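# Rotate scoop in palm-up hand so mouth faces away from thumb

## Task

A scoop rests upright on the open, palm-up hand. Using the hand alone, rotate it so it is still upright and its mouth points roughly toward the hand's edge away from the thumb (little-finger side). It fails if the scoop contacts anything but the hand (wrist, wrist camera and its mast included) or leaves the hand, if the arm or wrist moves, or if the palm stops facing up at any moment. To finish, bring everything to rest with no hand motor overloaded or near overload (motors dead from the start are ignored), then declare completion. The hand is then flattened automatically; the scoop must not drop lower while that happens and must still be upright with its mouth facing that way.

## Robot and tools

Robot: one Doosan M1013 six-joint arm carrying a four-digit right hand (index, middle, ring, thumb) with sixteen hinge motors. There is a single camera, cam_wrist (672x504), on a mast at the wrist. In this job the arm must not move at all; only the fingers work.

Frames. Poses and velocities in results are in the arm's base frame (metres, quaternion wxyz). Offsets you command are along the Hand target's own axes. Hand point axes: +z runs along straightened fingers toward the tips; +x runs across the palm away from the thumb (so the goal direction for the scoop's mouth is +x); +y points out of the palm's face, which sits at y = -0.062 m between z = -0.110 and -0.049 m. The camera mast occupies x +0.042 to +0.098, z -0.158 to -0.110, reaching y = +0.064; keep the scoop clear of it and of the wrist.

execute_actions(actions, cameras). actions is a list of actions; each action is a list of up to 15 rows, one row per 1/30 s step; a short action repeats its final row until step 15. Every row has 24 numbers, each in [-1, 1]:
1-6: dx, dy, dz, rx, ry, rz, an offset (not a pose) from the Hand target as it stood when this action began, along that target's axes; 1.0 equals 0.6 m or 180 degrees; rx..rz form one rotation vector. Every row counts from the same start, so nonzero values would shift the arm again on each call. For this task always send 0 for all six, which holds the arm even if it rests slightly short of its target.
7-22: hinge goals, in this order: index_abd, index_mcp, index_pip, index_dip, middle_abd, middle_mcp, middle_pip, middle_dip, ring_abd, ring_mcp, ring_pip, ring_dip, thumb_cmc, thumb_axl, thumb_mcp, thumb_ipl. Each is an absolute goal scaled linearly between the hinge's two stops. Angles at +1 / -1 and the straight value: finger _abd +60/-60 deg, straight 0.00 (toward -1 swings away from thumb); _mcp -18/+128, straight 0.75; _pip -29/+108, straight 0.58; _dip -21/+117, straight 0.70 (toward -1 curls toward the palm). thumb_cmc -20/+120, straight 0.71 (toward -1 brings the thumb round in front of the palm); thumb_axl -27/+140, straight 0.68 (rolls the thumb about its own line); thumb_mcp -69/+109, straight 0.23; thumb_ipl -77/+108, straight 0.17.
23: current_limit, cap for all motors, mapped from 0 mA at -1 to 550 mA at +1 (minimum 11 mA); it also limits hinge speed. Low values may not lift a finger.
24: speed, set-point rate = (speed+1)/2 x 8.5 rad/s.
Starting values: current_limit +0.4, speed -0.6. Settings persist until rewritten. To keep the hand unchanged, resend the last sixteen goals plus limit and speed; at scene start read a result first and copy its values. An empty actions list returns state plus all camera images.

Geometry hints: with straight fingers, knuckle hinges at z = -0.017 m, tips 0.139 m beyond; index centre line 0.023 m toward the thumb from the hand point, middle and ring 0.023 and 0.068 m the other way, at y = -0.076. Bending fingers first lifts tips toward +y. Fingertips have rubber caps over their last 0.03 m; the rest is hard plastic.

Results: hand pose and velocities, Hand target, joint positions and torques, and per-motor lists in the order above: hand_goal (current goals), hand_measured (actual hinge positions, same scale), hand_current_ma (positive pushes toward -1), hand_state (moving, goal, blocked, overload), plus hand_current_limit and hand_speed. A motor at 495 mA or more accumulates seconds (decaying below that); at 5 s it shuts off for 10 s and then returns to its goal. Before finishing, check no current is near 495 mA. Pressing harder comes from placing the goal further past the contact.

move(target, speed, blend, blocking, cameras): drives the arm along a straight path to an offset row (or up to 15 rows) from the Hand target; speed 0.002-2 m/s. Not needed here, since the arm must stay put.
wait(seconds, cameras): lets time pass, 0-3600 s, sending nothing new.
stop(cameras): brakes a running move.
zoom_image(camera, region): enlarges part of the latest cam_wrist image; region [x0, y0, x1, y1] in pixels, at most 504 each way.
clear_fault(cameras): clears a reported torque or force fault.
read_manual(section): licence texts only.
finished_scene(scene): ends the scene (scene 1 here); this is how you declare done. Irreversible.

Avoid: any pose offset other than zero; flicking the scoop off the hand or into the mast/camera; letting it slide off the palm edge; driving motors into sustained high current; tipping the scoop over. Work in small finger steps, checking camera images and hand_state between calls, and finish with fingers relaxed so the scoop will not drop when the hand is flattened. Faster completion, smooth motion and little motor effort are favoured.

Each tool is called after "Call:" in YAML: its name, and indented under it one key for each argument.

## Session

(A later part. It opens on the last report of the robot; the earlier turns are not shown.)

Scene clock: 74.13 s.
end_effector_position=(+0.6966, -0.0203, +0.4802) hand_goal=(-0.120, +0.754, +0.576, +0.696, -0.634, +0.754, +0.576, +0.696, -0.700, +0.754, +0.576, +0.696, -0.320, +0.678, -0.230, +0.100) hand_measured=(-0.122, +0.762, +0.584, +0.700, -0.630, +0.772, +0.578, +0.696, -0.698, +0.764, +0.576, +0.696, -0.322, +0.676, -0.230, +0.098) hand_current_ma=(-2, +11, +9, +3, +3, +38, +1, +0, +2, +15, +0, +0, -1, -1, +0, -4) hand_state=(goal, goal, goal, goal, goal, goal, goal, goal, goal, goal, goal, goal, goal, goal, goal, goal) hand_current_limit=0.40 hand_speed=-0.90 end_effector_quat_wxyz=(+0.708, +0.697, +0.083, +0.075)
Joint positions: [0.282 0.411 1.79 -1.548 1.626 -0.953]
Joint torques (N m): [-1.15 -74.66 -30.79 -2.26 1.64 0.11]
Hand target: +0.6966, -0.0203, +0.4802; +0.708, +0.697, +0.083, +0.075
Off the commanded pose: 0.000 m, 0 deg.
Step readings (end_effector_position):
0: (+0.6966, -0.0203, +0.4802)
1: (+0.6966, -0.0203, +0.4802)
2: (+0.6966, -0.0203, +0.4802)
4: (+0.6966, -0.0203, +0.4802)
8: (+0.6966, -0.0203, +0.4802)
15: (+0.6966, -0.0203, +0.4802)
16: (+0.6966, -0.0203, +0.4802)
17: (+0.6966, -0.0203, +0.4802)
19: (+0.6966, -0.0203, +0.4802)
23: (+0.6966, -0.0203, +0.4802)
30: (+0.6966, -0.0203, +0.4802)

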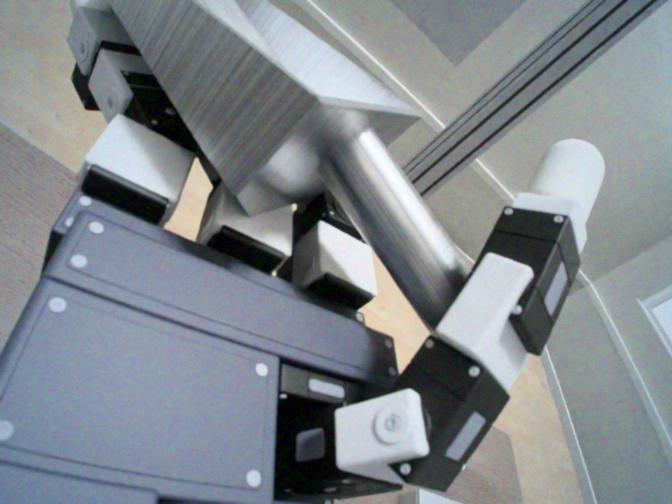

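Call:
execute_actions:
  actions:
    - [[0,0,0,0,0,0, -0.12,0.754,0.576,0.696, -0.634,0.754,0.576,0.696, -0.70,0.754,0.576,0.696, -0.27,0.677,-0.337,0.33, 0.4,-0.9]]
    - [[0,0,0,0,0,0, -0.12,0.754,0.576,0.696, -0.634,0.754,0.576,0.696, -0.70,0.754,0.576,0.696, -0.27,0.677,-0.337,0.33, 0.4,-0.9]]
  cameras: ["cam_wrist"]

Scene clock: 76.67 s.
end_effector_position=(+0.6966, -0.0203, +0.4802) hand_goal=(-0.120, +0.754, +0.576, +0.696, -0.634, +0.754, +0.576, +0.696, -0.700, +0.754, +0.576, +0.696, -0.270, +0.678, -0.336, +0.330) hand_measured=(-0.122, +0.762, +0.584, +0.700, -0.630, +0.772, +0.578, +0.696, -0.698, +0.764, +0.576, +0.696, -0.272, +0.676, -0.336, +0.326) hand_current_ma=(-2, +11, +9, +3, +3, +38, +1, +0, +2, +15, +0, +0, -1, -1, +1, -4) hand_state=(goal, goal, goal, goal, goal, goal, goal, goal, goal, goal, goal, goal, goal, goal, goal, goal) hand_current_limit=0.40 hand_speed=-0.90 end_effector_quat_wxyz=(+0.708, +0.697, +0.083, +0.075)
Joint positions: [0.282 0.411 1.79 -1.548 1.626 -0.953]
Joint torques (N m): [-1.6 -74.89 -30.98 -2.21 1.65 0.09]
Hand target: +0.6966, -0.0203, +0.4802; +0.708, +0.697, +0.083, +0.075
Off the commanded pose: 0.000 m, 0 deg.
Step readings (end_effector_position):
0: (+0.6966, -0.0203, +0.4802)
1: (+0.6966, -0.0203, +0.4802)
2: (+0.6966, -0.0203, +0.4802)
4: (+0.6966, -0.0203, +0.4802)
8: (+0.6966, -0.0203, +0.4802)
15: (+0.6966, -0.0203, +0.4802)
16: (+0.6966, -0.0203, +0.4802)
17: (+0.6966, -0.0203, +0.4802)
19: (+0.6966, -0.0203, +0.4802)
23: (+0.6966, -0.0203, +0.4802)
30: (+0.6966, -0.0203, +0.4802)

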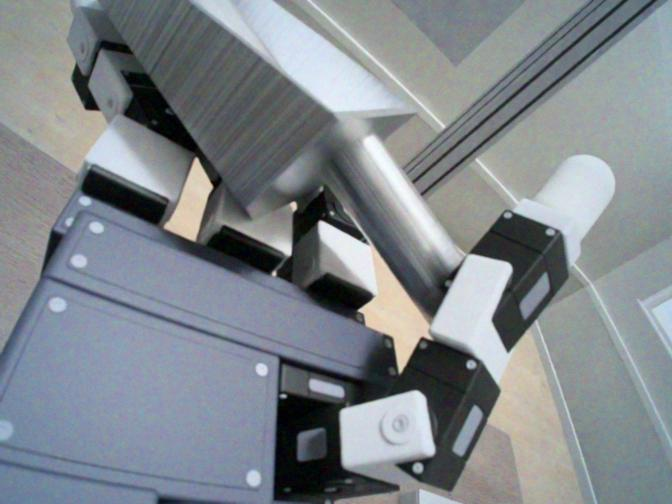

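Call:
execute_actions:
  actions:
    - [[0,0,0,0,0,0, -0.12,0.754,0.576,0.696, -0.634,0.754,0.576,0.696, -0.70,0.754,0.576,0.696, -0.257,0.677,-0.43,0.49, 0.4,-0.9]]
    - [[0,0,0,0,0,0, -0.12,0.754,0.576,0.696, -0.634,0.754,0.576,0.696, -0.70,0.754,0.576,0.696, -0.257,0.677,-0.43,0.49, 0.4,-0.9]]
  cameras: ["cam_wrist"]

Scene clock: 78.23 s.
end_effector_position=(+0.6966, -0.0203, +0.4802) hand_goal=(-0.120, +0.754, +0.576, +0.696, -0.634, +0.754, +0.576, +0.696, -0.700, +0.754, +0.576, +0.696, -0.256, +0.678, -0.430, +0.490) hand_measured=(-0.122, +0.762, +0.584, +0.700, -0.630, +0.772, +0.578, +0.696, -0.698, +0.764, +0.576, +0.696, -0.256, +0.678, -0.428, +0.488) hand_current_ma=(-2, +11, +9, +3, +3, +38, +1, +0, +2, +15, +0, +0, +0, +0, +1, -4) hand_state=(goal, goal, goal, goal, goal, goal, goal, goal, goal, goal, goal, goal, goal, goal, goal, goal) hand_current_limit=0.40 hand_speed=-0.90 end_effector_quat_wxyz=(+0.708, +0.697, +0.083, +0.075)
Joint positions: [0.282 0.411 1.79 -1.548 1.626 -0.953]
Joint torques (N m): [-0.99 -74.81 -30.89 -2.24 1.68 0.1]
Hand target: +0.6966, -0.0203, +0.4802; +0.708, +0.697, +0.083, +0.075
Off the commanded pose: 0.000 m, 0 deg.
Step readings (end_effector_position):
0: (+0.6966, -0.0203, +0.4802)
1: (+0.6966, -0.0203, +0.4802)
2: (+0.6966, -0.0203, +0.4802)
4: (+0.6966, -0.0203, +0.4802)
8: (+0.6966, -0.0203, +0.4802)
15: (+0.6966, -0.0203, +0.4802)
16: (+0.6966, -0.0203, +0.4802)
17: (+0.6966, -0.0203, +0.4802)
19: (+0.6966, -0.0203, +0.4802)
23: (+0.6966, -0.0203, +0.4802)
30: (+0.6966, -0.0203, +0.4802)

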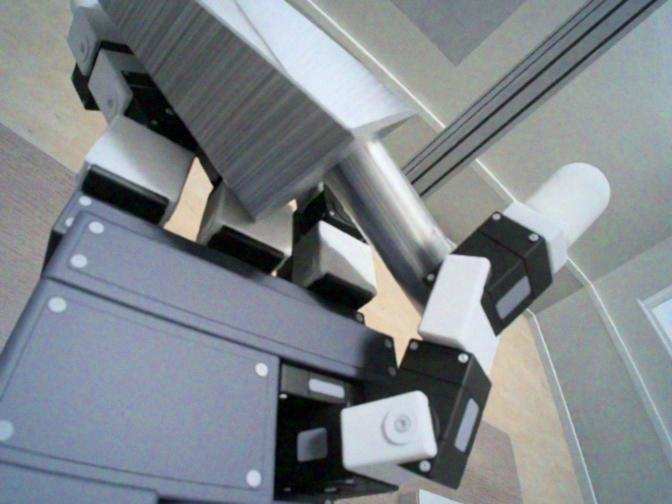

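Call:
execute_actions:
  actions:
    - [[0,0,0,0,0,0, -0.12,0.754,0.576,0.696, -0.634,0.754,0.576,0.696, -0.70,0.754,0.576,0.696, -0.235,0.677,-0.52,0.60, 0.4,-0.9]]
    - [[0,0,0,0,0,0, -0.12,0.754,0.576,0.696, -0.634,0.754,0.576,0.696, -0.70,0.754,0.576,0.696, -0.235,0.677,-0.52,0.60, 0.4,-0.9]]
  cameras: ["cam_wrist"]

Scene clock: 79.77 s.
end_effector_position=(+0.6966, -0.0203, +0.4802) hand_goal=(-0.120, +0.754, +0.576, +0.696, -0.634, +0.754, +0.576, +0.696, -0.700, +0.754, +0.576, +0.696, -0.234, +0.678, -0.520, +0.600) hand_measured=(-0.122, +0.762, +0.584, +0.700, -0.630, +0.772, +0.578, +0.696, -0.698, +0.764, +0.576, +0.696, -0.234, +0.678, -0.520, +0.598) hand_current_ma=(-2, +11, +9, +3, +3, +38, +1, +0, +2, +15, +0, +0, +0, +0, +0, -3) hand_state=(goal, goal, goal, goal, goal, goal, goal, goal, goal, goal, goal, goal, goal, goal, goal, goal) hand_current_limit=0.40 hand_speed=-0.90 end_effector_quat_wxyz=(+0.708, +0.697, +0.083, +0.075)
Joint positions: [0.282 0.411 1.79 -1.548 1.626 -0.953]
Joint torques (N m): [-1.23 -74.62 -31.02 -2.24 1.64 0.15]
Hand target: +0.6966, -0.0203, +0.4802; +0.708, +0.697, +0.083, +0.075
Off the commanded pose: 0.000 m, 0 deg.
Step readings (end_effector_position):
0: (+0.6966, -0.0203, +0.4802)
1: (+0.6966, -0.0203, +0.4802)
2: (+0.6966, -0.0203, +0.4802)
4: (+0.6966, -0.0203, +0.4802)
8: (+0.6966, -0.0203, +0.4802)
15: (+0.6966, -0.0203, +0.4802)
16: (+0.6966, -0.0203, +0.4802)
17: (+0.6966, -0.0203, +0.4802)
19: (+0.6966, -0.0203, +0.4802)
23: (+0.6966, -0.0203, +0.4802)
30: (+0.6966, -0.0203, +0.4802)

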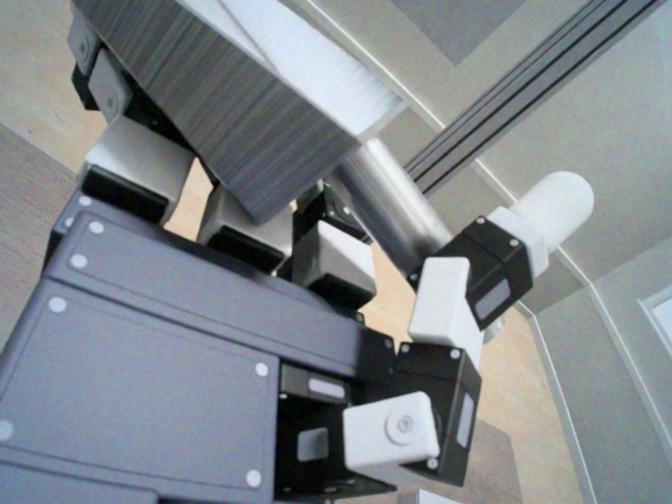

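Call:
execute_actions:
  actions:
    - [[0,0,0,0,0,0, -0.12,0.754,0.576,0.696, -0.634,0.754,0.576,0.696, -0.70,0.754,0.576,0.696, -0.19,0.677,-0.60,0.65, 0.4,-0.9]]
    - [[0,0,0,0,0,0, -0.12,0.754,0.576,0.696, -0.634,0.754,0.576,0.696, -0.70,0.754,0.576,0.696, -0.171,0.677,-0.655,0.70, 0.4,-0.9]]
  cameras: ["cam_wrist"]

Scene clock: 81.43 s.
end_effector_position=(+0.6966, -0.0203, +0.4802) hand_goal=(-0.120, +0.754, +0.576, +0.696, -0.634, +0.754, +0.576, +0.696, -0.700, +0.754, +0.576, +0.696, -0.170, +0.678, -0.654, +0.700) hand_measured=(-0.122, +0.762, +0.584, +0.700, -0.630, +0.772, +0.578, +0.696, -0.698, +0.764, +0.576, +0.696, -0.170, +0.678, -0.652, +0.698) hand_current_ma=(-2, +11, +9, +3, +3, +38, +1, +0, +2, +15, +0, +0, +0, +0, +2, -2) hand_state=(goal, goal, goal, goal, goal, goal, goal, goal, goal, goal, goal, goal, goal, goal, goal, goal) hand_current_limit=0.40 hand_speed=-0.90 end_effector_quat_wxyz=(+0.708, +0.697, +0.083, +0.075)
Joint positions: [0.282 0.411 1.79 -1.548 1.626 -0.953]
Joint torques (N m): [-1.5 -74.62 -30.93 -2.2 1.71 0.07]
Hand target: +0.6966, -0.0203, +0.4802; +0.708, +0.697, +0.083, +0.075
Off the commanded pose: 0.000 m, 0 deg.
Step readings (end_effector_position):
0: (+0.6966, -0.0203, +0.4802)
1: (+0.6966, -0.0203, +0.4802)
2: (+0.6966, -0.0203, +0.4802)
4: (+0.6966, -0.0203, +0.4802)
8: (+0.6966, -0.0203, +0.4802)
15: (+0.6966, -0.0203, +0.4802)
16: (+0.6966, -0.0203, +0.4802)
17: (+0.6966, -0.0203, +0.4802)
19: (+0.6966, -0.0203, +0.4802)
23: (+0.6966, -0.0203, +0.4802)
30: (+0.6966, -0.0203, +0.4802)

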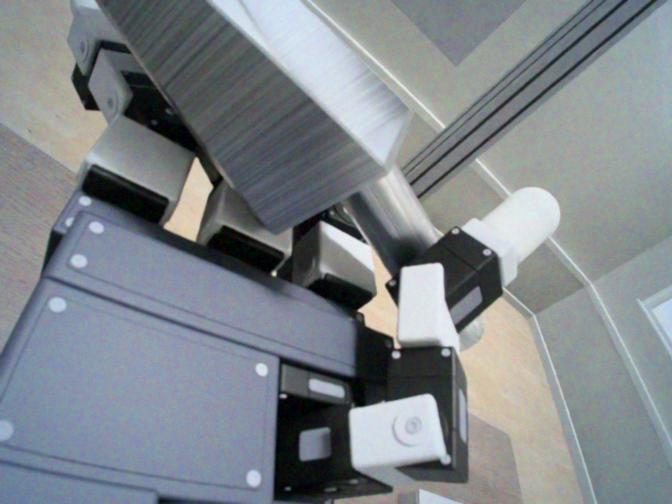

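Call:
zoom_image:
  camera: "cam_wrist"
  region: [60, 0, 500, 360]

Scaled by 1.145 from the camera's image (finer frame: 960x720).

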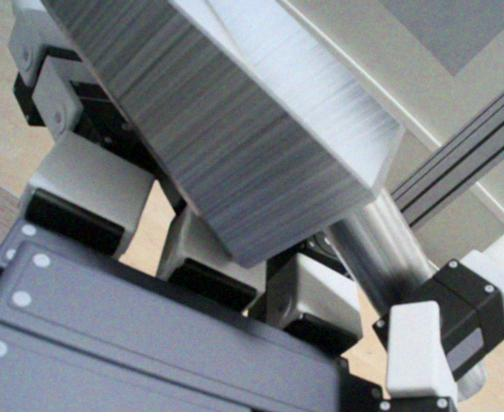

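Call:
execute_actions:
  actions:
    - [[0,0,0,0,0,0, -0.12,0.754,0.576,0.696, -0.634,0.754,0.576,0.696, -0.70,0.754,0.576,0.696, -0.22,0.677,-0.60,0.68, 0.4,-0.9]]
    - [[0,0,0,0,0,0, -0.12,0.754,0.576,0.696, -0.634,0.754,0.576,0.696, -0.70,0.754,0.576,0.696, -0.30,0.677,-0.47,0.65, 0.4,-0.9]]
  cameras: ["cam_wrist"]

Scene clock: 91.57 s.
end_effector_position=(+0.6966, -0.0203, +0.4802) hand_goal=(-0.120, +0.754, +0.576, +0.696, -0.634, +0.754, +0.576, +0.696, -0.700, +0.754, +0.576, +0.696, -0.300, +0.678, -0.470, +0.650) hand_measured=(-0.122, +0.762, +0.584, +0.700, -0.630, +0.772, +0.578, +0.696, -0.698, +0.764, +0.576, +0.696, -0.292, +0.678, -0.480, +0.652) hand_current_ma=(-2, +11, +9, +3, +3, +38, +1, +0, +2, +16, +0, +0, +10, +0, -19, +2) hand_state=(goal, goal, goal, goal, goal, goal, goal, goal, goal, goal, goal, goal, goal, goal, goal, goal) hand_current_limit=0.40 hand_speed=-0.90 end_effector_quat_wxyz=(+0.708, +0.697, +0.083, +0.075)
Joint positions: [0.282 0.411 1.79 -1.548 1.626 -0.953]
Joint torques (N m): [-1.38 -74.92 -30.99 -2.22 1.69 0.11]
Hand target: +0.6966, -0.0203, +0.4802; +0.708, +0.697, +0.083, +0.075
Off the commanded pose: 0.000 m, 0 deg.
Step readings (end_effector_position):
0: (+0.6966, -0.0203, +0.4802)
1: (+0.6966, -0.0203, +0.4802)
2: (+0.6966, -0.0203, +0.4802)
4: (+0.6966, -0.0203, +0.4802)
8: (+0.6966, -0.0203, +0.4802)
15: (+0.6966, -0.0203, +0.4802)
16: (+0.6966, -0.0203, +0.4802)
17: (+0.6966, -0.0203, +0.4802)
19: (+0.6966, -0.0203, +0.4802)
23: (+0.6966, -0.0203, +0.4802)
30: (+0.6966, -0.0203, +0.4802)

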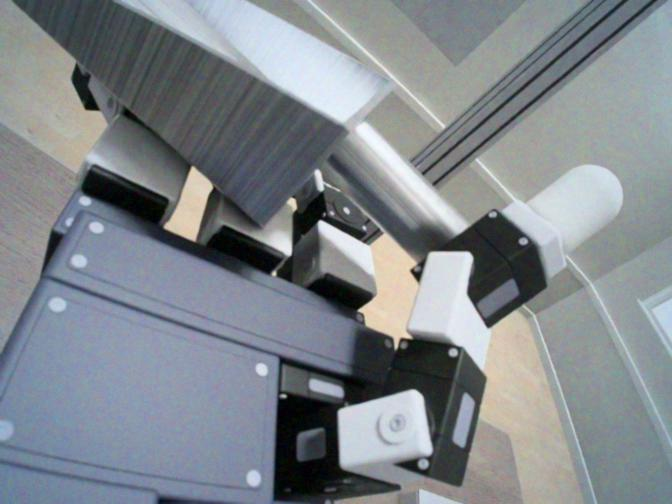

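Call:
execute_actions:
  actions:
    - [[0,0,0,0,0,0, -0.12,0.754,0.576,0.696, -0.634,0.754,0.576,0.696, -0.70,0.754,0.576,0.696, -0.30,0.677,0.0,0.5, 0.4,-0.75]]
    - [[0,0,0,0,0,0, -0.12,0.754,0.576,0.696, -0.634,0.754,0.576,0.696, -0.70,0.754,0.576,0.696, -0.30,0.677,0.562,-0.98, 0.4,-0.55]]
    - [[0,0,0,0,0,0, -0.12,0.754,0.576,0.696, -0.634,0.754,0.576,0.696, -0.70,0.754,0.576,0.696, -0.40,0.677,0.562,-0.98, 0.4,-0.7]]
  cameras: ["cam_wrist"]

Scene clock: 96.80 s.
end_effector_position=(+0.6966, -0.0203, +0.4802) hand_goal=(-0.120, +0.754, +0.576, +0.696, -0.634, +0.754, +0.576, +0.696, -0.700, +0.754, +0.576, +0.696, -0.400, +0.678, +0.562, -0.980) hand_measured=(-0.122, +0.762, +0.584, +0.700, -0.630, +0.772, +0.578, +0.696, -0.698, +0.764, +0.576, +0.696, -0.394, +0.678, +0.562, -0.980) hand_current_ma=(-2, +11, +9, +3, +3, +38, +1, +0, +2, +16, +0, +0, +8, +0, +0, +1) hand_state=(goal, goal, goal, goal, goal, goal, goal, goal, goal, goal, goal, goal, goal, goal, goal, goal) hand_current_limit=0.40 hand_speed=-0.70 end_effector_quat_wxyz=(+0.708, +0.697, +0.083, +0.075)
Joint positions: [0.282 0.411 1.79 -1.548 1.626 -0.953]
Joint torques (N m): [-1.32 -75.05 -30.92 -2.28 1.67 0.06]
Hand target: +0.6966, -0.0203, +0.4802; +0.708, +0.697, +0.083, +0.075
Off the commanded pose: 0.000 m, 0 deg.
Step readings (end_effector_position):
0: (+0.6966, -0.0203, +0.4802)
1: (+0.6966, -0.0203, +0.4802)
2: (+0.6966, -0.0203, +0.4802)
4: (+0.6966, -0.0203, +0.4802)
8: (+0.6966, -0.0203, +0.4802)
15: (+0.6966, -0.0203, +0.4802)
16: (+0.6966, -0.0203, +0.4802)
17: (+0.6966, -0.0203, +0.4802)
19: (+0.6966, -0.0203, +0.4802)
23: (+0.6966, -0.0203, +0.4802)
30: (+0.6966, -0.0203, +0.4802)
31: (+0.6966, -0.0203, +0.4802)
32: (+0.6966, -0.0203, +0.4802)
34: (+0.6966, -0.0203, +0.4802)
38: (+0.6966, -0.0203, +0.4802)
45: (+0.6966, -0.0203, +0.4802)

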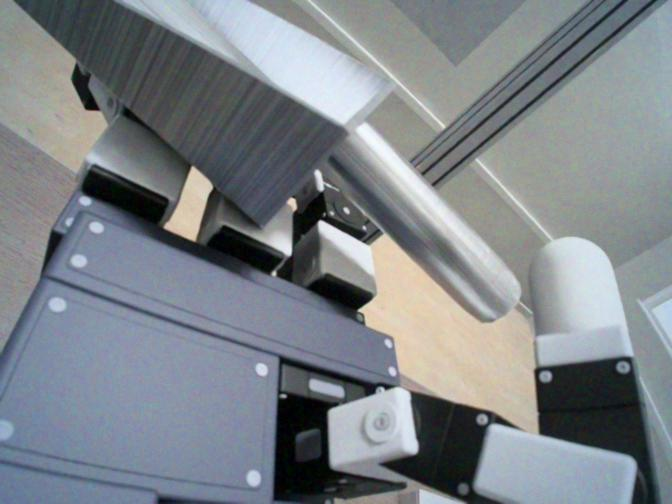

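Call:
execute_actions:
  actions:
    - [[0,0,0,0,0,0, -0.12,0.754,0.576,0.696, -0.634,0.754,0.576,0.696, -0.70,0.754,0.576,0.696, -0.30,0.677,0.4,0.3, 0.4,-0.5]]
    - [[0,0,0,0,0,0, -0.12,0.754,0.576,0.696, -0.634,0.754,0.576,0.696, -0.70,0.754,0.576,0.696, -0.143,0.677,0.1,0.75, 0.4,-0.6]]
    - [[0,0,0,0,0,0, -0.12,0.754,0.576,0.696, -0.634,0.754,0.576,0.696, -0.70,0.754,0.576,0.696, -0.143,0.677,-0.337,0.75, 0.4,-0.75]]
  cameras: ["cam_wrist"]

Scene clock: 103.77 s.
end_effector_position=(+0.6966, -0.0203, +0.4802) hand_goal=(-0.120, +0.754, +0.576, +0.696, -0.634, +0.754, +0.576, +0.696, -0.700, +0.754, +0.576, +0.696, -0.142, +0.678, -0.336, +0.750) hand_measured=(-0.122, +0.762, +0.584, +0.700, -0.630, +0.772, +0.578, +0.696, -0.698, +0.764, +0.576, +0.696, -0.138, +0.678, -0.336, +0.748) hand_current_ma=(-2, +11, +9, +3, +3, +38, +1, +0, +2, +16, +0, +0, +3, +0, +0, -2) hand_state=(goal, goal, goal, goal, goal, goal, goal, goal, goal, goal, goal, goal, goal, goal, goal, goal) hand_current_limit=0.40 hand_speed=-0.75 end_effector_quat_wxyz=(+0.708, +0.697, +0.083, +0.075)
Joint positions: [0.282 0.411 1.79 -1.548 1.626 -0.953]
Joint torques (N m): [-1.21 -74.83 -30.87 -2.23 1.71 0.07]
Hand target: +0.6966, -0.0203, +0.4802; +0.708, +0.697, +0.083, +0.075
Off the commanded pose: 0.000 m, 0 deg.
Step readings (end_effector_position):
0: (+0.6966, -0.0203, +0.4802)
1: (+0.6966, -0.0203, +0.4802)
2: (+0.6966, -0.0203, +0.4802)
4: (+0.6966, -0.0203, +0.4802)
8: (+0.6966, -0.0203, +0.4802)
15: (+0.6966, -0.0203, +0.4802)
16: (+0.6966, -0.0203, +0.4802)
17: (+0.6966, -0.0203, +0.4802)
19: (+0.6966, -0.0203, +0.4802)
23: (+0.6966, -0.0203, +0.4802)
30: (+0.6966, -0.0203, +0.4802)
31: (+0.6966, -0.0203, +0.4802)
32: (+0.6966, -0.0203, +0.4802)
34: (+0.6966, -0.0203, +0.4802)
38: (+0.6966, -0.0203, +0.4802)
45: (+0.6966, -0.0203, +0.4802)

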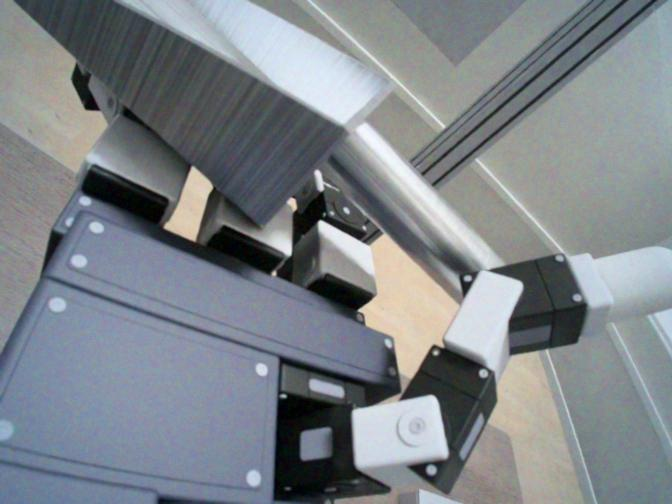

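Call:
execute_actions:
  actions:
    - [[0,0,0,0,0,0,-0.12,0.754,0.576,0.696,-0.634,0.754,0.576,0.696,-0.70,0.754,0.576,0.696,-0.143,0.677,-0.506,0.816,0.4,-0.85]]
  cameras: ["cam_wrist"]

Scene clock: 105.67 s.
end_effector_position=(+0.6966, -0.0203, +0.4802) hand_goal=(-0.120, +0.754, +0.576, +0.696, -0.634, +0.754, +0.576, +0.696, -0.700, +0.754, +0.576, +0.696, -0.142, +0.678, -0.506, +0.816) hand_measured=(-0.122, +0.762, +0.584, +0.700, -0.630, +0.772, +0.578, +0.696, -0.698, +0.764, +0.576, +0.696, -0.138, +0.678, -0.506, +0.814) hand_current_ma=(-2, +11, +9, +3, +3, +38, +1, +0, +2, +16, +0, +0, +3, +0, +0, -2) hand_state=(goal, goal, goal, goal, goal, goal, goal, goal, goal, goal, goal, goal, goal, goal, goal, goal) hand_current_limit=0.40 hand_speed=-0.85 end_effector_quat_wxyz=(+0.708, +0.697, +0.083, +0.075)
Joint positions: [0.282 0.411 1.79 -1.548 1.626 -0.953]
Joint torques (N m): [-1.25 -75.07 -30.85 -2.24 1.67 0.1]
Hand target: +0.6966, -0.0203, +0.4802; +0.708, +0.697, +0.083, +0.075
Off the commanded pose: 0.000 m, 0 deg.
Step readings (end_effector_position):
0: (+0.6966, -0.0203, +0.4802)
1: (+0.6966, -0.0203, +0.4802)
2: (+0.6966, -0.0203, +0.4802)
4: (+0.6966, -0.0203, +0.4802)
8: (+0.6966, -0.0203, +0.4802)
15: (+0.6966, -0.0203, +0.4802)

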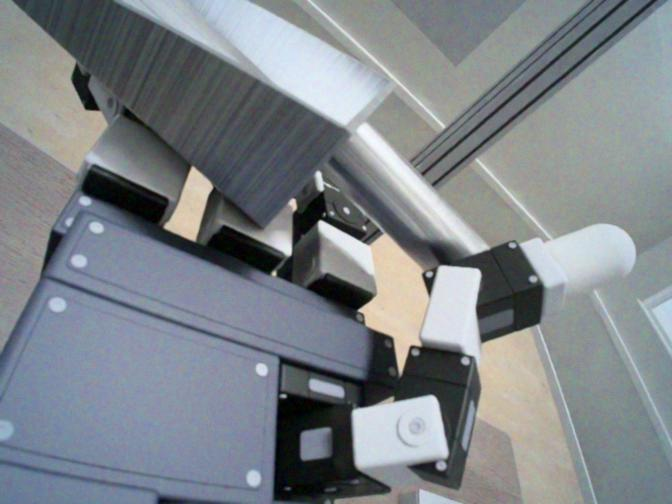

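Call:
execute_actions:
  actions:
    - [[0,0,0,0,0,0,-0.12,0.754,0.576,0.696,-0.634,0.754,0.576,0.696,-0.70,0.754,0.576,0.696,-0.143,0.677,-0.652,0.903,0.4,-0.87]]
  cameras: ["cam_wrist"]

Scene clock: 106.60 s.
end_effector_position=(+0.6966, -0.0203, +0.4802) hand_goal=(-0.120, +0.754, +0.576, +0.696, -0.634, +0.754, +0.576, +0.696, -0.700, +0.754, +0.576, +0.696, -0.142, +0.678, -0.652, +0.904) hand_measured=(-0.122, +0.762, +0.584, +0.700, -0.630, +0.772, +0.578, +0.696, -0.698, +0.764, +0.576, +0.696, -0.138, +0.678, -0.652, +0.902) hand_current_ma=(-2, +11, +9, +3, +3, +38, +1, +0, +2, +16, +0, +0, +3, +0, +0, -2) hand_state=(goal, goal, goal, goal, goal, goal, goal, goal, goal, goal, goal, goal, goal, goal, goal, goal) hand_current_limit=0.40 hand_speed=-0.87 end_effector_quat_wxyz=(+0.708, +0.697, +0.083, +0.075)
Joint positions: [0.282 0.411 1.79 -1.548 1.626 -0.953]
Joint torques (N m): [-1.74 -74.97 -30.97 -2.24 1.66 0.09]
Hand target: +0.6966, -0.0203, +0.4802; +0.708, +0.697, +0.083, +0.075
Off the commanded pose: 0.000 m, 0 deg.
Step readings (end_effector_position):
0: (+0.6966, -0.0203, +0.4802)
1: (+0.6966, -0.0203, +0.4802)
2: (+0.6966, -0.0203, +0.4802)
4: (+0.6966, -0.0203, +0.4802)
8: (+0.6966, -0.0203, +0.4802)
15: (+0.6966, -0.0203, +0.4802)

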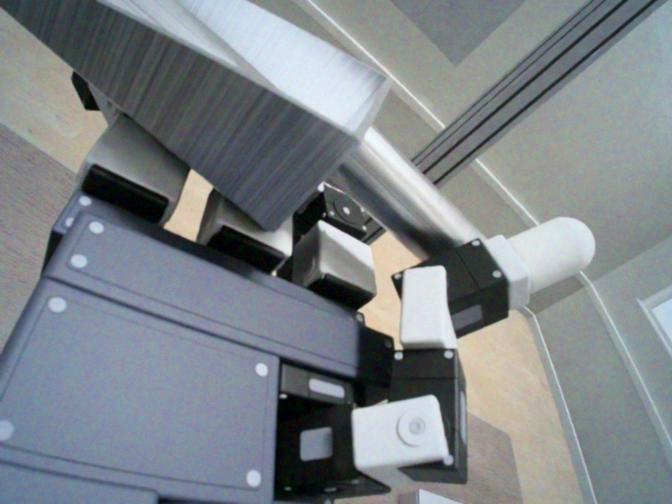

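Call:
execute_actions:
  actions:
    - [[0,0,0,0,0,0,-0.12,0.754,0.576,0.696,-0.634,0.754,0.576,0.696,-0.70,0.754,0.576,0.696,-0.143,0.677,-0.787,0.978,0.4,-0.87]]
  cameras: ["cam_wrist"]

Scene clock: 107.53 s.
end_effector_position=(+0.6966, -0.0203, +0.4802) hand_goal=(-0.120, +0.754, +0.576, +0.696, -0.634, +0.754, +0.576, +0.696, -0.700, +0.754, +0.576, +0.696, -0.142, +0.678, -0.786, +0.978) hand_measured=(-0.122, +0.762, +0.584, +0.700, -0.630, +0.772, +0.578, +0.696, -0.698, +0.764, +0.576, +0.696, -0.144, +0.678, -0.770, +0.976) hand_current_ma=(-2, +11, +9, +3, +3, +38, +1, +0, +2, +16, +0, +0, -1, +0, +40, -1) hand_state=(goal, goal, goal, goal, goal, goal, goal, goal, goal, goal, goal, goal, goal, goal, goal, goal) hand_current_limit=0.40 hand_speed=-0.87 end_effector_quat_wxyz=(+0.708, +0.697, +0.083, +0.075)
Joint positions: [0.282 0.411 1.79 -1.548 1.626 -0.953]
Joint torques (N m): [-1.47 -74.88 -30.88 -2.26 1.67 0.08]
Hand target: +0.6966, -0.0203, +0.4802; +0.708, +0.697, +0.083, +0.075
Off the commanded pose: 0.000 m, 0 deg.
Step readings (end_effector_position):
0: (+0.6966, -0.0203, +0.4802)
1: (+0.6966, -0.0203, +0.4802)
2: (+0.6966, -0.0203, +0.4802)
4: (+0.6966, -0.0203, +0.4802)
8: (+0.6966, -0.0203, +0.4802)
15: (+0.6966, -0.0203, +0.4802)

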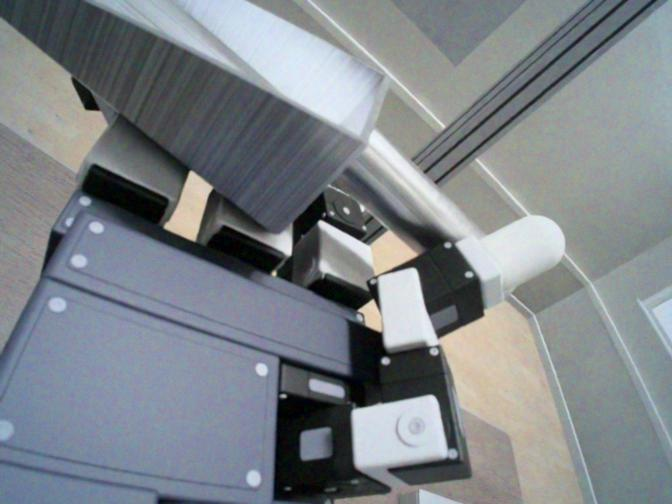

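Call:
zoom_image:
  camera: "cam_wrist"
  region: [0, 0, 504, 378]

Scaled by 1.000.

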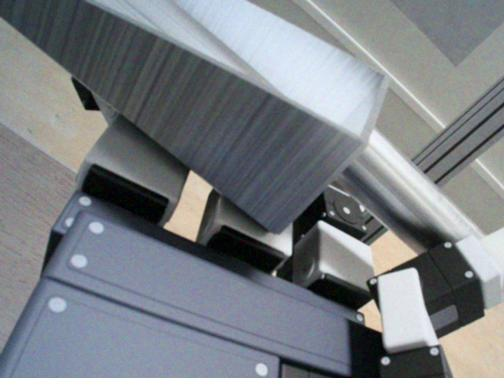

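Call:
execute_actions:
  actions:
    - [[0,0,0,0,0,0,-0.12,0.754,0.576,0.696,-0.634,0.754,0.576,0.696,-0.70,0.754,0.576,0.696,-0.143,0.677,-0.90,0.995,0.4,-0.87]]
  cameras: ["cam_wrist"]

Scene clock: 108.83 s.
end_effector_position=(+0.6966, -0.0203, +0.4802) hand_goal=(-0.120, +0.754, +0.576, +0.696, -0.634, +0.754, +0.576, +0.696, -0.700, +0.754, +0.576, +0.696, -0.142, +0.678, -0.900, +0.996) hand_measured=(-0.122, +0.762, +0.584, +0.700, -0.630, +0.772, +0.578, +0.696, -0.698, +0.764, +0.576, +0.696, -0.168, +0.668, -0.820, +0.994) hand_current_ma=(-2, +11, +9, +3, +3, +38, +1, +0, +2, +16, +0, +0, -55, -19, +343, -2) hand_state=(goal, goal, goal, goal, goal, goal, goal, goal, goal, goal, goal, goal, blocked, goal, blocked, goal) hand_current_limit=0.40 hand_speed=-0.87 end_effector_quat_wxyz=(+0.708, +0.697, +0.083, +0.075)
Joint positions: [0.282 0.411 1.79 -1.548 1.626 -0.953]
Joint torques (N m): [-0.94 -74.67 -30.87 -2.24 1.68 0.07]
Hand target: +0.6966, -0.0203, +0.4802; +0.708, +0.697, +0.083, +0.075
Off the commanded pose: 0.000 m, 0 deg.
Step readings (end_effector_position):
0: (+0.6966, -0.0203, +0.4802)
1: (+0.6966, -0.0203, +0.4802)
2: (+0.6966, -0.0203, +0.4802)
4: (+0.6966, -0.0203, +0.4802)
8: (+0.6966, -0.0203, +0.4802)
15: (+0.6966, -0.0203, +0.4802)

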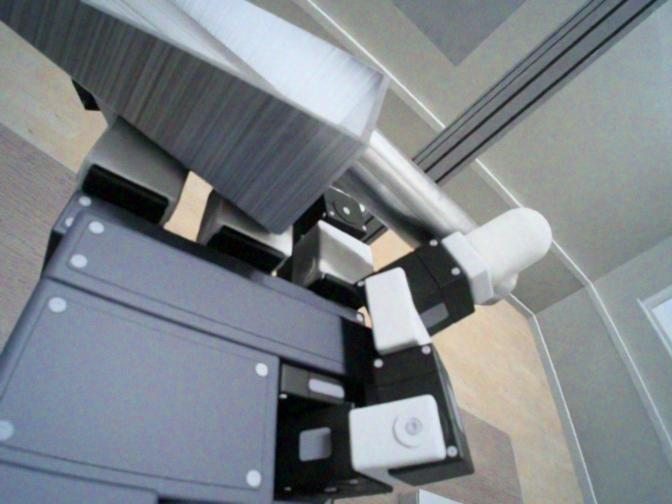

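Call:
execute_actions:
  actions:
    - [[0,0,0,0,0,0,0.0,0.754,0.576,0.696,-0.50,0.754,0.576,0.696,-0.55,0.754,0.576,0.696,-0.143,0.677,-0.805,0.995,0.4,-0.9]]
  cameras: ["cam_wrist"]

Scene clock: 111.33 s.
end_effector_position=(+0.6966, -0.0203, +0.4802) hand_goal=(+0.000, +0.754, +0.576, +0.696, -0.500, +0.754, +0.576, +0.696, -0.550, +0.754, +0.576, +0.696, -0.142, +0.678, -0.804, +0.996) hand_measured=(-0.004, +0.762, +0.584, +0.700, -0.504, +0.772, +0.578, +0.696, -0.552, +0.764, +0.576, +0.696, -0.166, +0.668, -0.802, +0.994) hand_current_ma=(-3, +11, +9, +3, -4, +38, +1, +0, -2, +16, +0, +0, -52, -19, +4, -2) hand_state=(goal, goal, goal, goal, goal, goal, goal, goal, goal, goal, goal, goal, blocked, goal, goal, goal) hand_current_limit=0.40 hand_speed=-0.90 end_effector_quat_wxyz=(+0.708, +0.697, +0.083, +0.075)
Joint positions: [0.282 0.411 1.79 -1.548 1.626 -0.953]
Joint torques (N m): [-1.36 -74.72 -31 -2.22 1.67 0.06]
Hand target: +0.6966, -0.0203, +0.4802; +0.708, +0.697, +0.083, +0.075
Off the commanded pose: 0.000 m, 0 deg.
Step readings (end_effector_position):
0: (+0.6966, -0.0203, +0.4802)
1: (+0.6966, -0.0203, +0.4802)
2: (+0.6966, -0.0203, +0.4802)
4: (+0.6966, -0.0203, +0.4802)
8: (+0.6966, -0.0203, +0.4802)
15: (+0.6966, -0.0203, +0.4802)

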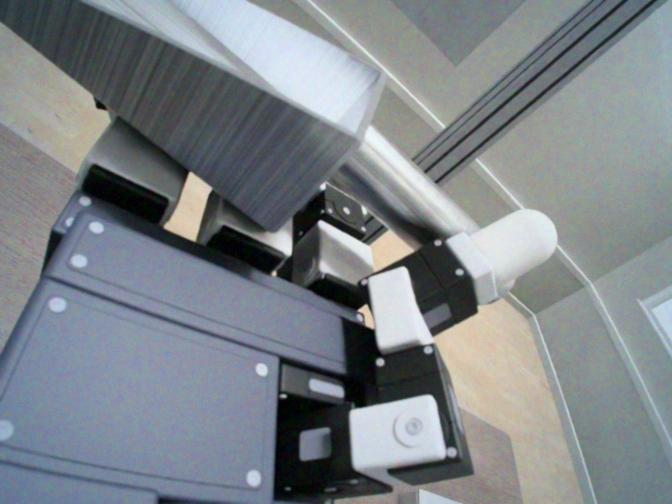

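Call:
execute_actions:
  actions:
    - [[0,0,0,0,0,0,0.0,0.754,0.576,0.696,-0.25,0.754,0.576,0.696,-0.28,0.754,0.576,0.696,-0.16,0.677,-0.805,0.995,0.4,-0.88]]
  cameras: ["cam_wrist"]

Scene clock: 112.43 s.
end_effector_position=(+0.6966, -0.0203, +0.4802) hand_goal=(+0.000, +0.754, +0.576, +0.696, -0.250, +0.754, +0.576, +0.696, -0.280, +0.754, +0.576, +0.696, -0.160, +0.678, -0.804, +0.996) hand_measured=(-0.004, +0.762, +0.584, +0.700, -0.254, +0.772, +0.578, +0.696, -0.284, +0.764, +0.576, +0.696, -0.168, +0.668, -0.802, +0.994) hand_current_ma=(-3, +11, +9, +3, -4, +38, +1, +0, -3, +17, +0, +0, -12, -19, +4, -2) hand_state=(goal, goal, goal, goal, goal, goal, goal, goal, goal, goal, goal, goal, goal, goal, goal, goal) hand_current_limit=0.40 hand_speed=-0.88 end_effector_quat_wxyz=(+0.708, +0.697, +0.083, +0.075)
Joint positions: [0.282 0.411 1.79 -1.548 1.626 -0.953]
Joint torques (N m): [-1.38 -74.78 -30.85 -2.22 1.66 0.09]
Hand target: +0.6966, -0.0203, +0.4802; +0.708, +0.697, +0.083, +0.075
Off the commanded pose: 0.000 m, 0 deg.
Step readings (end_effector_position):
0: (+0.6966, -0.0203, +0.4802)
1: (+0.6966, -0.0203, +0.4802)
2: (+0.6966, -0.0203, +0.4802)
4: (+0.6966, -0.0203, +0.4802)
8: (+0.6966, -0.0203, +0.4802)
15: (+0.6966, -0.0203, +0.4802)

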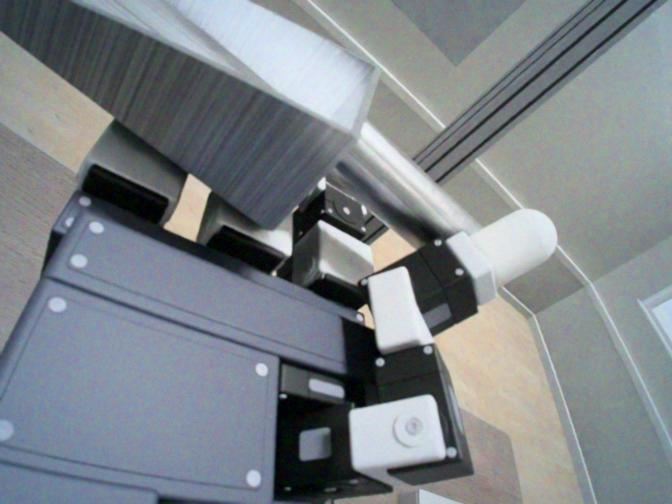

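Call:
execute_actions:
  actions:
    - [[0,0,0,0,0,0,0.0,0.754,0.576,0.696,0.0,0.754,0.576,0.696,0.0,0.754,0.576,0.696,-0.16,0.677,-0.805,0.995,0.4,-0.88]]
  cameras: ["cam_wrist"]

Scene clock: 113.43 s.
end_effector_position=(+0.6966, -0.0203, +0.4802) hand_goal=(+0.000, +0.754, +0.576, +0.696, +0.000, +0.754, +0.576, +0.696, +0.000, +0.754, +0.576, +0.696, -0.160, +0.678, -0.804, +0.996) hand_measured=(-0.004, +0.762, +0.584, +0.700, -0.002, +0.772, +0.578, +0.696, -0.004, +0.766, +0.576, +0.696, -0.168, +0.668, -0.802, +0.994) hand_current_ma=(-3, +11, +9, +3, -2, +38, +1, +0, -4, +19, +0, +0, -12, -19, +4, -2) hand_state=(goal, goal, goal, goal, goal, goal, goal, goal, goal, goal, goal, goal, goal, goal, goal, goal) hand_current_limit=0.40 hand_speed=-0.88 end_effector_quat_wxyz=(+0.708, +0.697, +0.083, +0.075)
Joint positions: [0.282 0.411 1.79 -1.548 1.626 -0.953]
Joint torques (N m): [-1.25 -74.93 -30.89 -2.25 1.61 0.07]
Hand target: +0.6966, -0.0203, +0.4802; +0.708, +0.697, +0.083, +0.075
Off the commanded pose: 0.000 m, 0 deg.
Step readings (end_effector_position):
0: (+0.6966, -0.0203, +0.4802)
1: (+0.6966, -0.0203, +0.4802)
2: (+0.6966, -0.0203, +0.4802)
4: (+0.6966, -0.0203, +0.4802)
8: (+0.6966, -0.0203, +0.4802)
15: (+0.6966, -0.0203, +0.4802)

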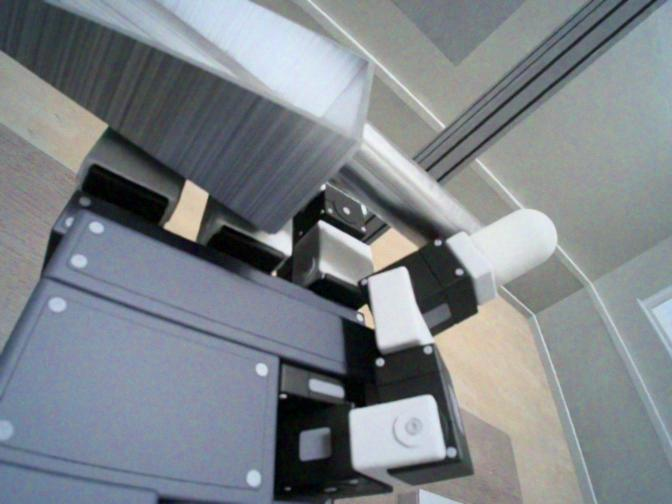

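Call:
zoom_image:
  camera: "cam_wrist"
  region: [0, 0, 504, 378]

Scaled by 1.000.

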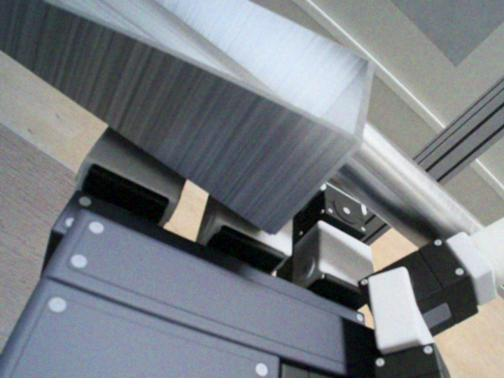

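Call:
execute_actions:
  actions:
    - [[0,0,0,0,0,0,0.0,0.754,0.576,0.696,0.0,0.754,0.576,0.696,0.0,0.754,0.576,0.696,-0.16,0.677,-0.506,0.816,0.4,-0.88]]
    - [[0,0,0,0,0,0,0.0,0.754,0.576,0.696,0.0,0.754,0.576,0.696,0.0,0.754,0.576,0.696,-0.15,0.677,-0.2,0.62,0.4,-0.7]]
  cameras: ["cam_wrist"]

Scene clock: 115.80 s.
end_effector_position=(+0.6966, -0.0203, +0.4802) hand_goal=(+0.000, +0.754, +0.576, +0.696, +0.000, +0.754, +0.576, +0.696, +0.000, +0.754, +0.576, +0.696, -0.150, +0.678, -0.200, +0.620) hand_measured=(-0.004, +0.762, +0.584, +0.700, -0.002, +0.772, +0.578, +0.696, -0.004, +0.766, +0.576, +0.696, -0.148, +0.678, -0.206, +0.622) hand_current_ma=(-3, +11, +9, +3, -2, +38, +1, +0, -4, +19, +0, +0, +2, +0, -10, +2) hand_state=(goal, goal, goal, goal, goal, goal, goal, goal, goal, goal, goal, goal, goal, goal, goal, goal) hand_current_limit=0.40 hand_speed=-0.70 end_effector_quat_wxyz=(+0.708, +0.697, +0.083, +0.075)
Joint positions: [0.282 0.411 1.79 -1.548 1.626 -0.953]
Joint torques (N m): [-1.59 -74.67 -30.84 -2.24 1.69 0.01]
Hand target: +0.6966, -0.0203, +0.4802; +0.708, +0.697, +0.083, +0.075
Off the commanded pose: 0.000 m, 0 deg.
Step readings (end_effector_position):
0: (+0.6966, -0.0203, +0.4802)
1: (+0.6966, -0.0203, +0.4802)
2: (+0.6966, -0.0203, +0.4802)
4: (+0.6966, -0.0203, +0.4802)
8: (+0.6966, -0.0203, +0.4802)
15: (+0.6966, -0.0203, +0.4802)
16: (+0.6966, -0.0203, +0.4802)
17: (+0.6966, -0.0203, +0.4802)
19: (+0.6966, -0.0203, +0.4802)
23: (+0.6966, -0.0203, +0.4802)
30: (+0.6966, -0.0203, +0.4802)

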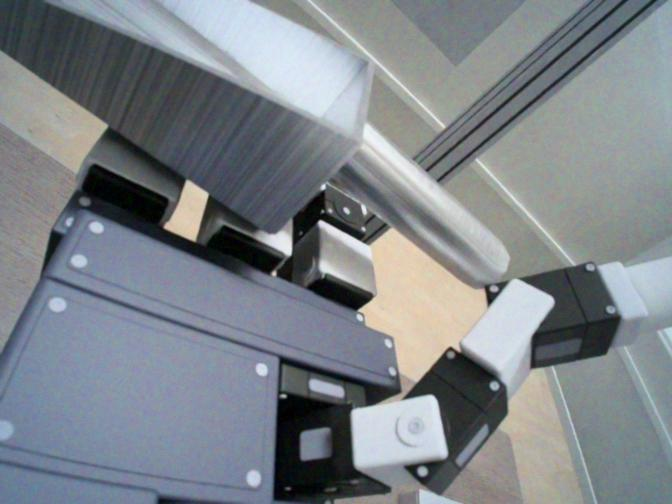

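Call:
zoom_image:
  camera: "cam_wrist"
  region: [320, 60, 560, 320]

Call:
zoom_image:
  camera: "cam_wrist"
  region: [0, 0, 400, 300]

Scaled by 1.938 from the camera's image (finer frame: 960x720).

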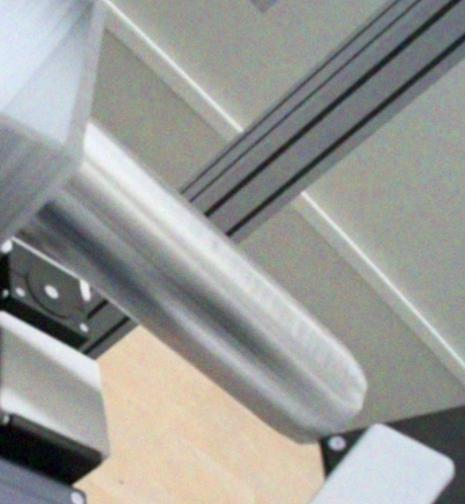

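Scaled by 1.260 from the camera's image (finer frame: 960x720).

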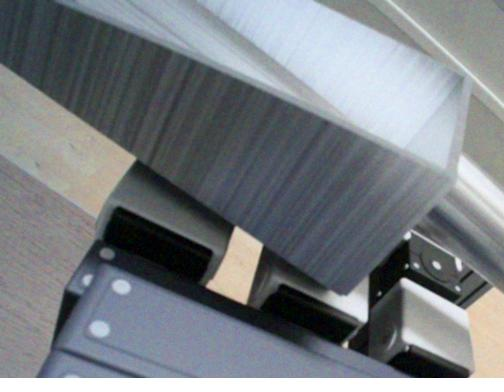

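Call:
execute_actions:
  actions:
    - [[0,0,0,0,0,0,0.0,0.754,0.576,0.696,0.0,0.754,0.576,0.696,0.0,0.754,0.576,0.696,-0.14,0.677,0.1,0.28,0.4,-0.7]]
    - [[0,0,0,0,0,0,0.0,0.754,0.576,0.696,0.0,0.754,0.576,0.696,0.0,0.754,0.576,0.696,0.714,0.677,0.225,0.168,0.4,-0.65]]
  cameras: ["cam_wrist"]

Scene clock: 118.83 s.
end_effector_position=(+0.6966, -0.0203, +0.4802) hand_goal=(+0.000, +0.754, +0.576, +0.696, +0.000, +0.754, +0.576, +0.696, +0.000, +0.754, +0.576, +0.696, +0.714, +0.678, +0.226, +0.168) hand_measured=(-0.004, +0.762, +0.584, +0.700, -0.002, +0.772, +0.578, +0.696, -0.004, +0.766, +0.576, +0.696, +0.722, +0.678, +0.224, +0.170) hand_current_ma=(-3, +11, +9, +3, -2, +38, +1, +0, -4, +19, +0, +0, +12, +0, -2, +2) hand_state=(goal, goal, goal, goal, goal, goal, goal, goal, goal, goal, goal, goal, goal, goal, goal, goal) hand_current_limit=0.40 hand_speed=-0.65 end_effector_quat_wxyz=(+0.708, +0.697, +0.083, +0.075)
Joint positions: [0.282 0.411 1.79 -1.548 1.626 -0.953]
Joint torques (N m): [-1.28 -75.16 -30.88 -2.25 1.69 0.06]
Hand target: +0.6966, -0.0203, +0.4802; +0.708, +0.697, +0.083, +0.075
Off the commanded pose: 0.000 m, 0 deg.
Step readings (end_effector_position):
0: (+0.6966, -0.0203, +0.4802)
1: (+0.6966, -0.0203, +0.4802)
2: (+0.6966, -0.0203, +0.4802)
4: (+0.6966, -0.0203, +0.4802)
8: (+0.6966, -0.0203, +0.4802)
15: (+0.6966, -0.0203, +0.4802)
16: (+0.6966, -0.0203, +0.4802)
17: (+0.6966, -0.0203, +0.4802)
19: (+0.6966, -0.0203, +0.4802)
23: (+0.6966, -0.0203, +0.4802)
30: (+0.6966, -0.0203, +0.4802)

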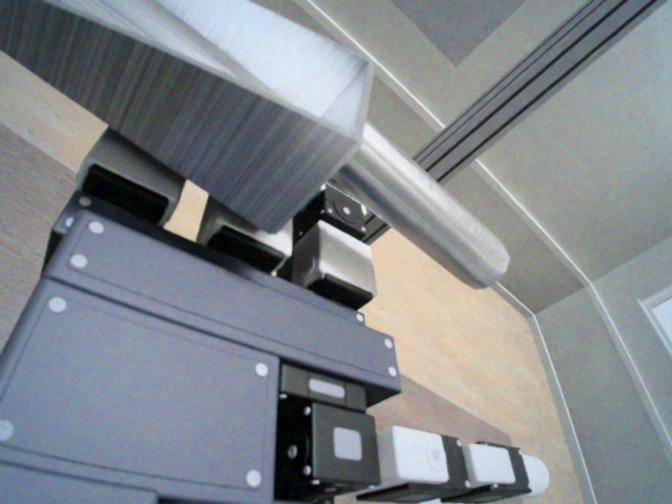

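Call:
finished_scene:
  scene: 1

The scene is finished: the task was done.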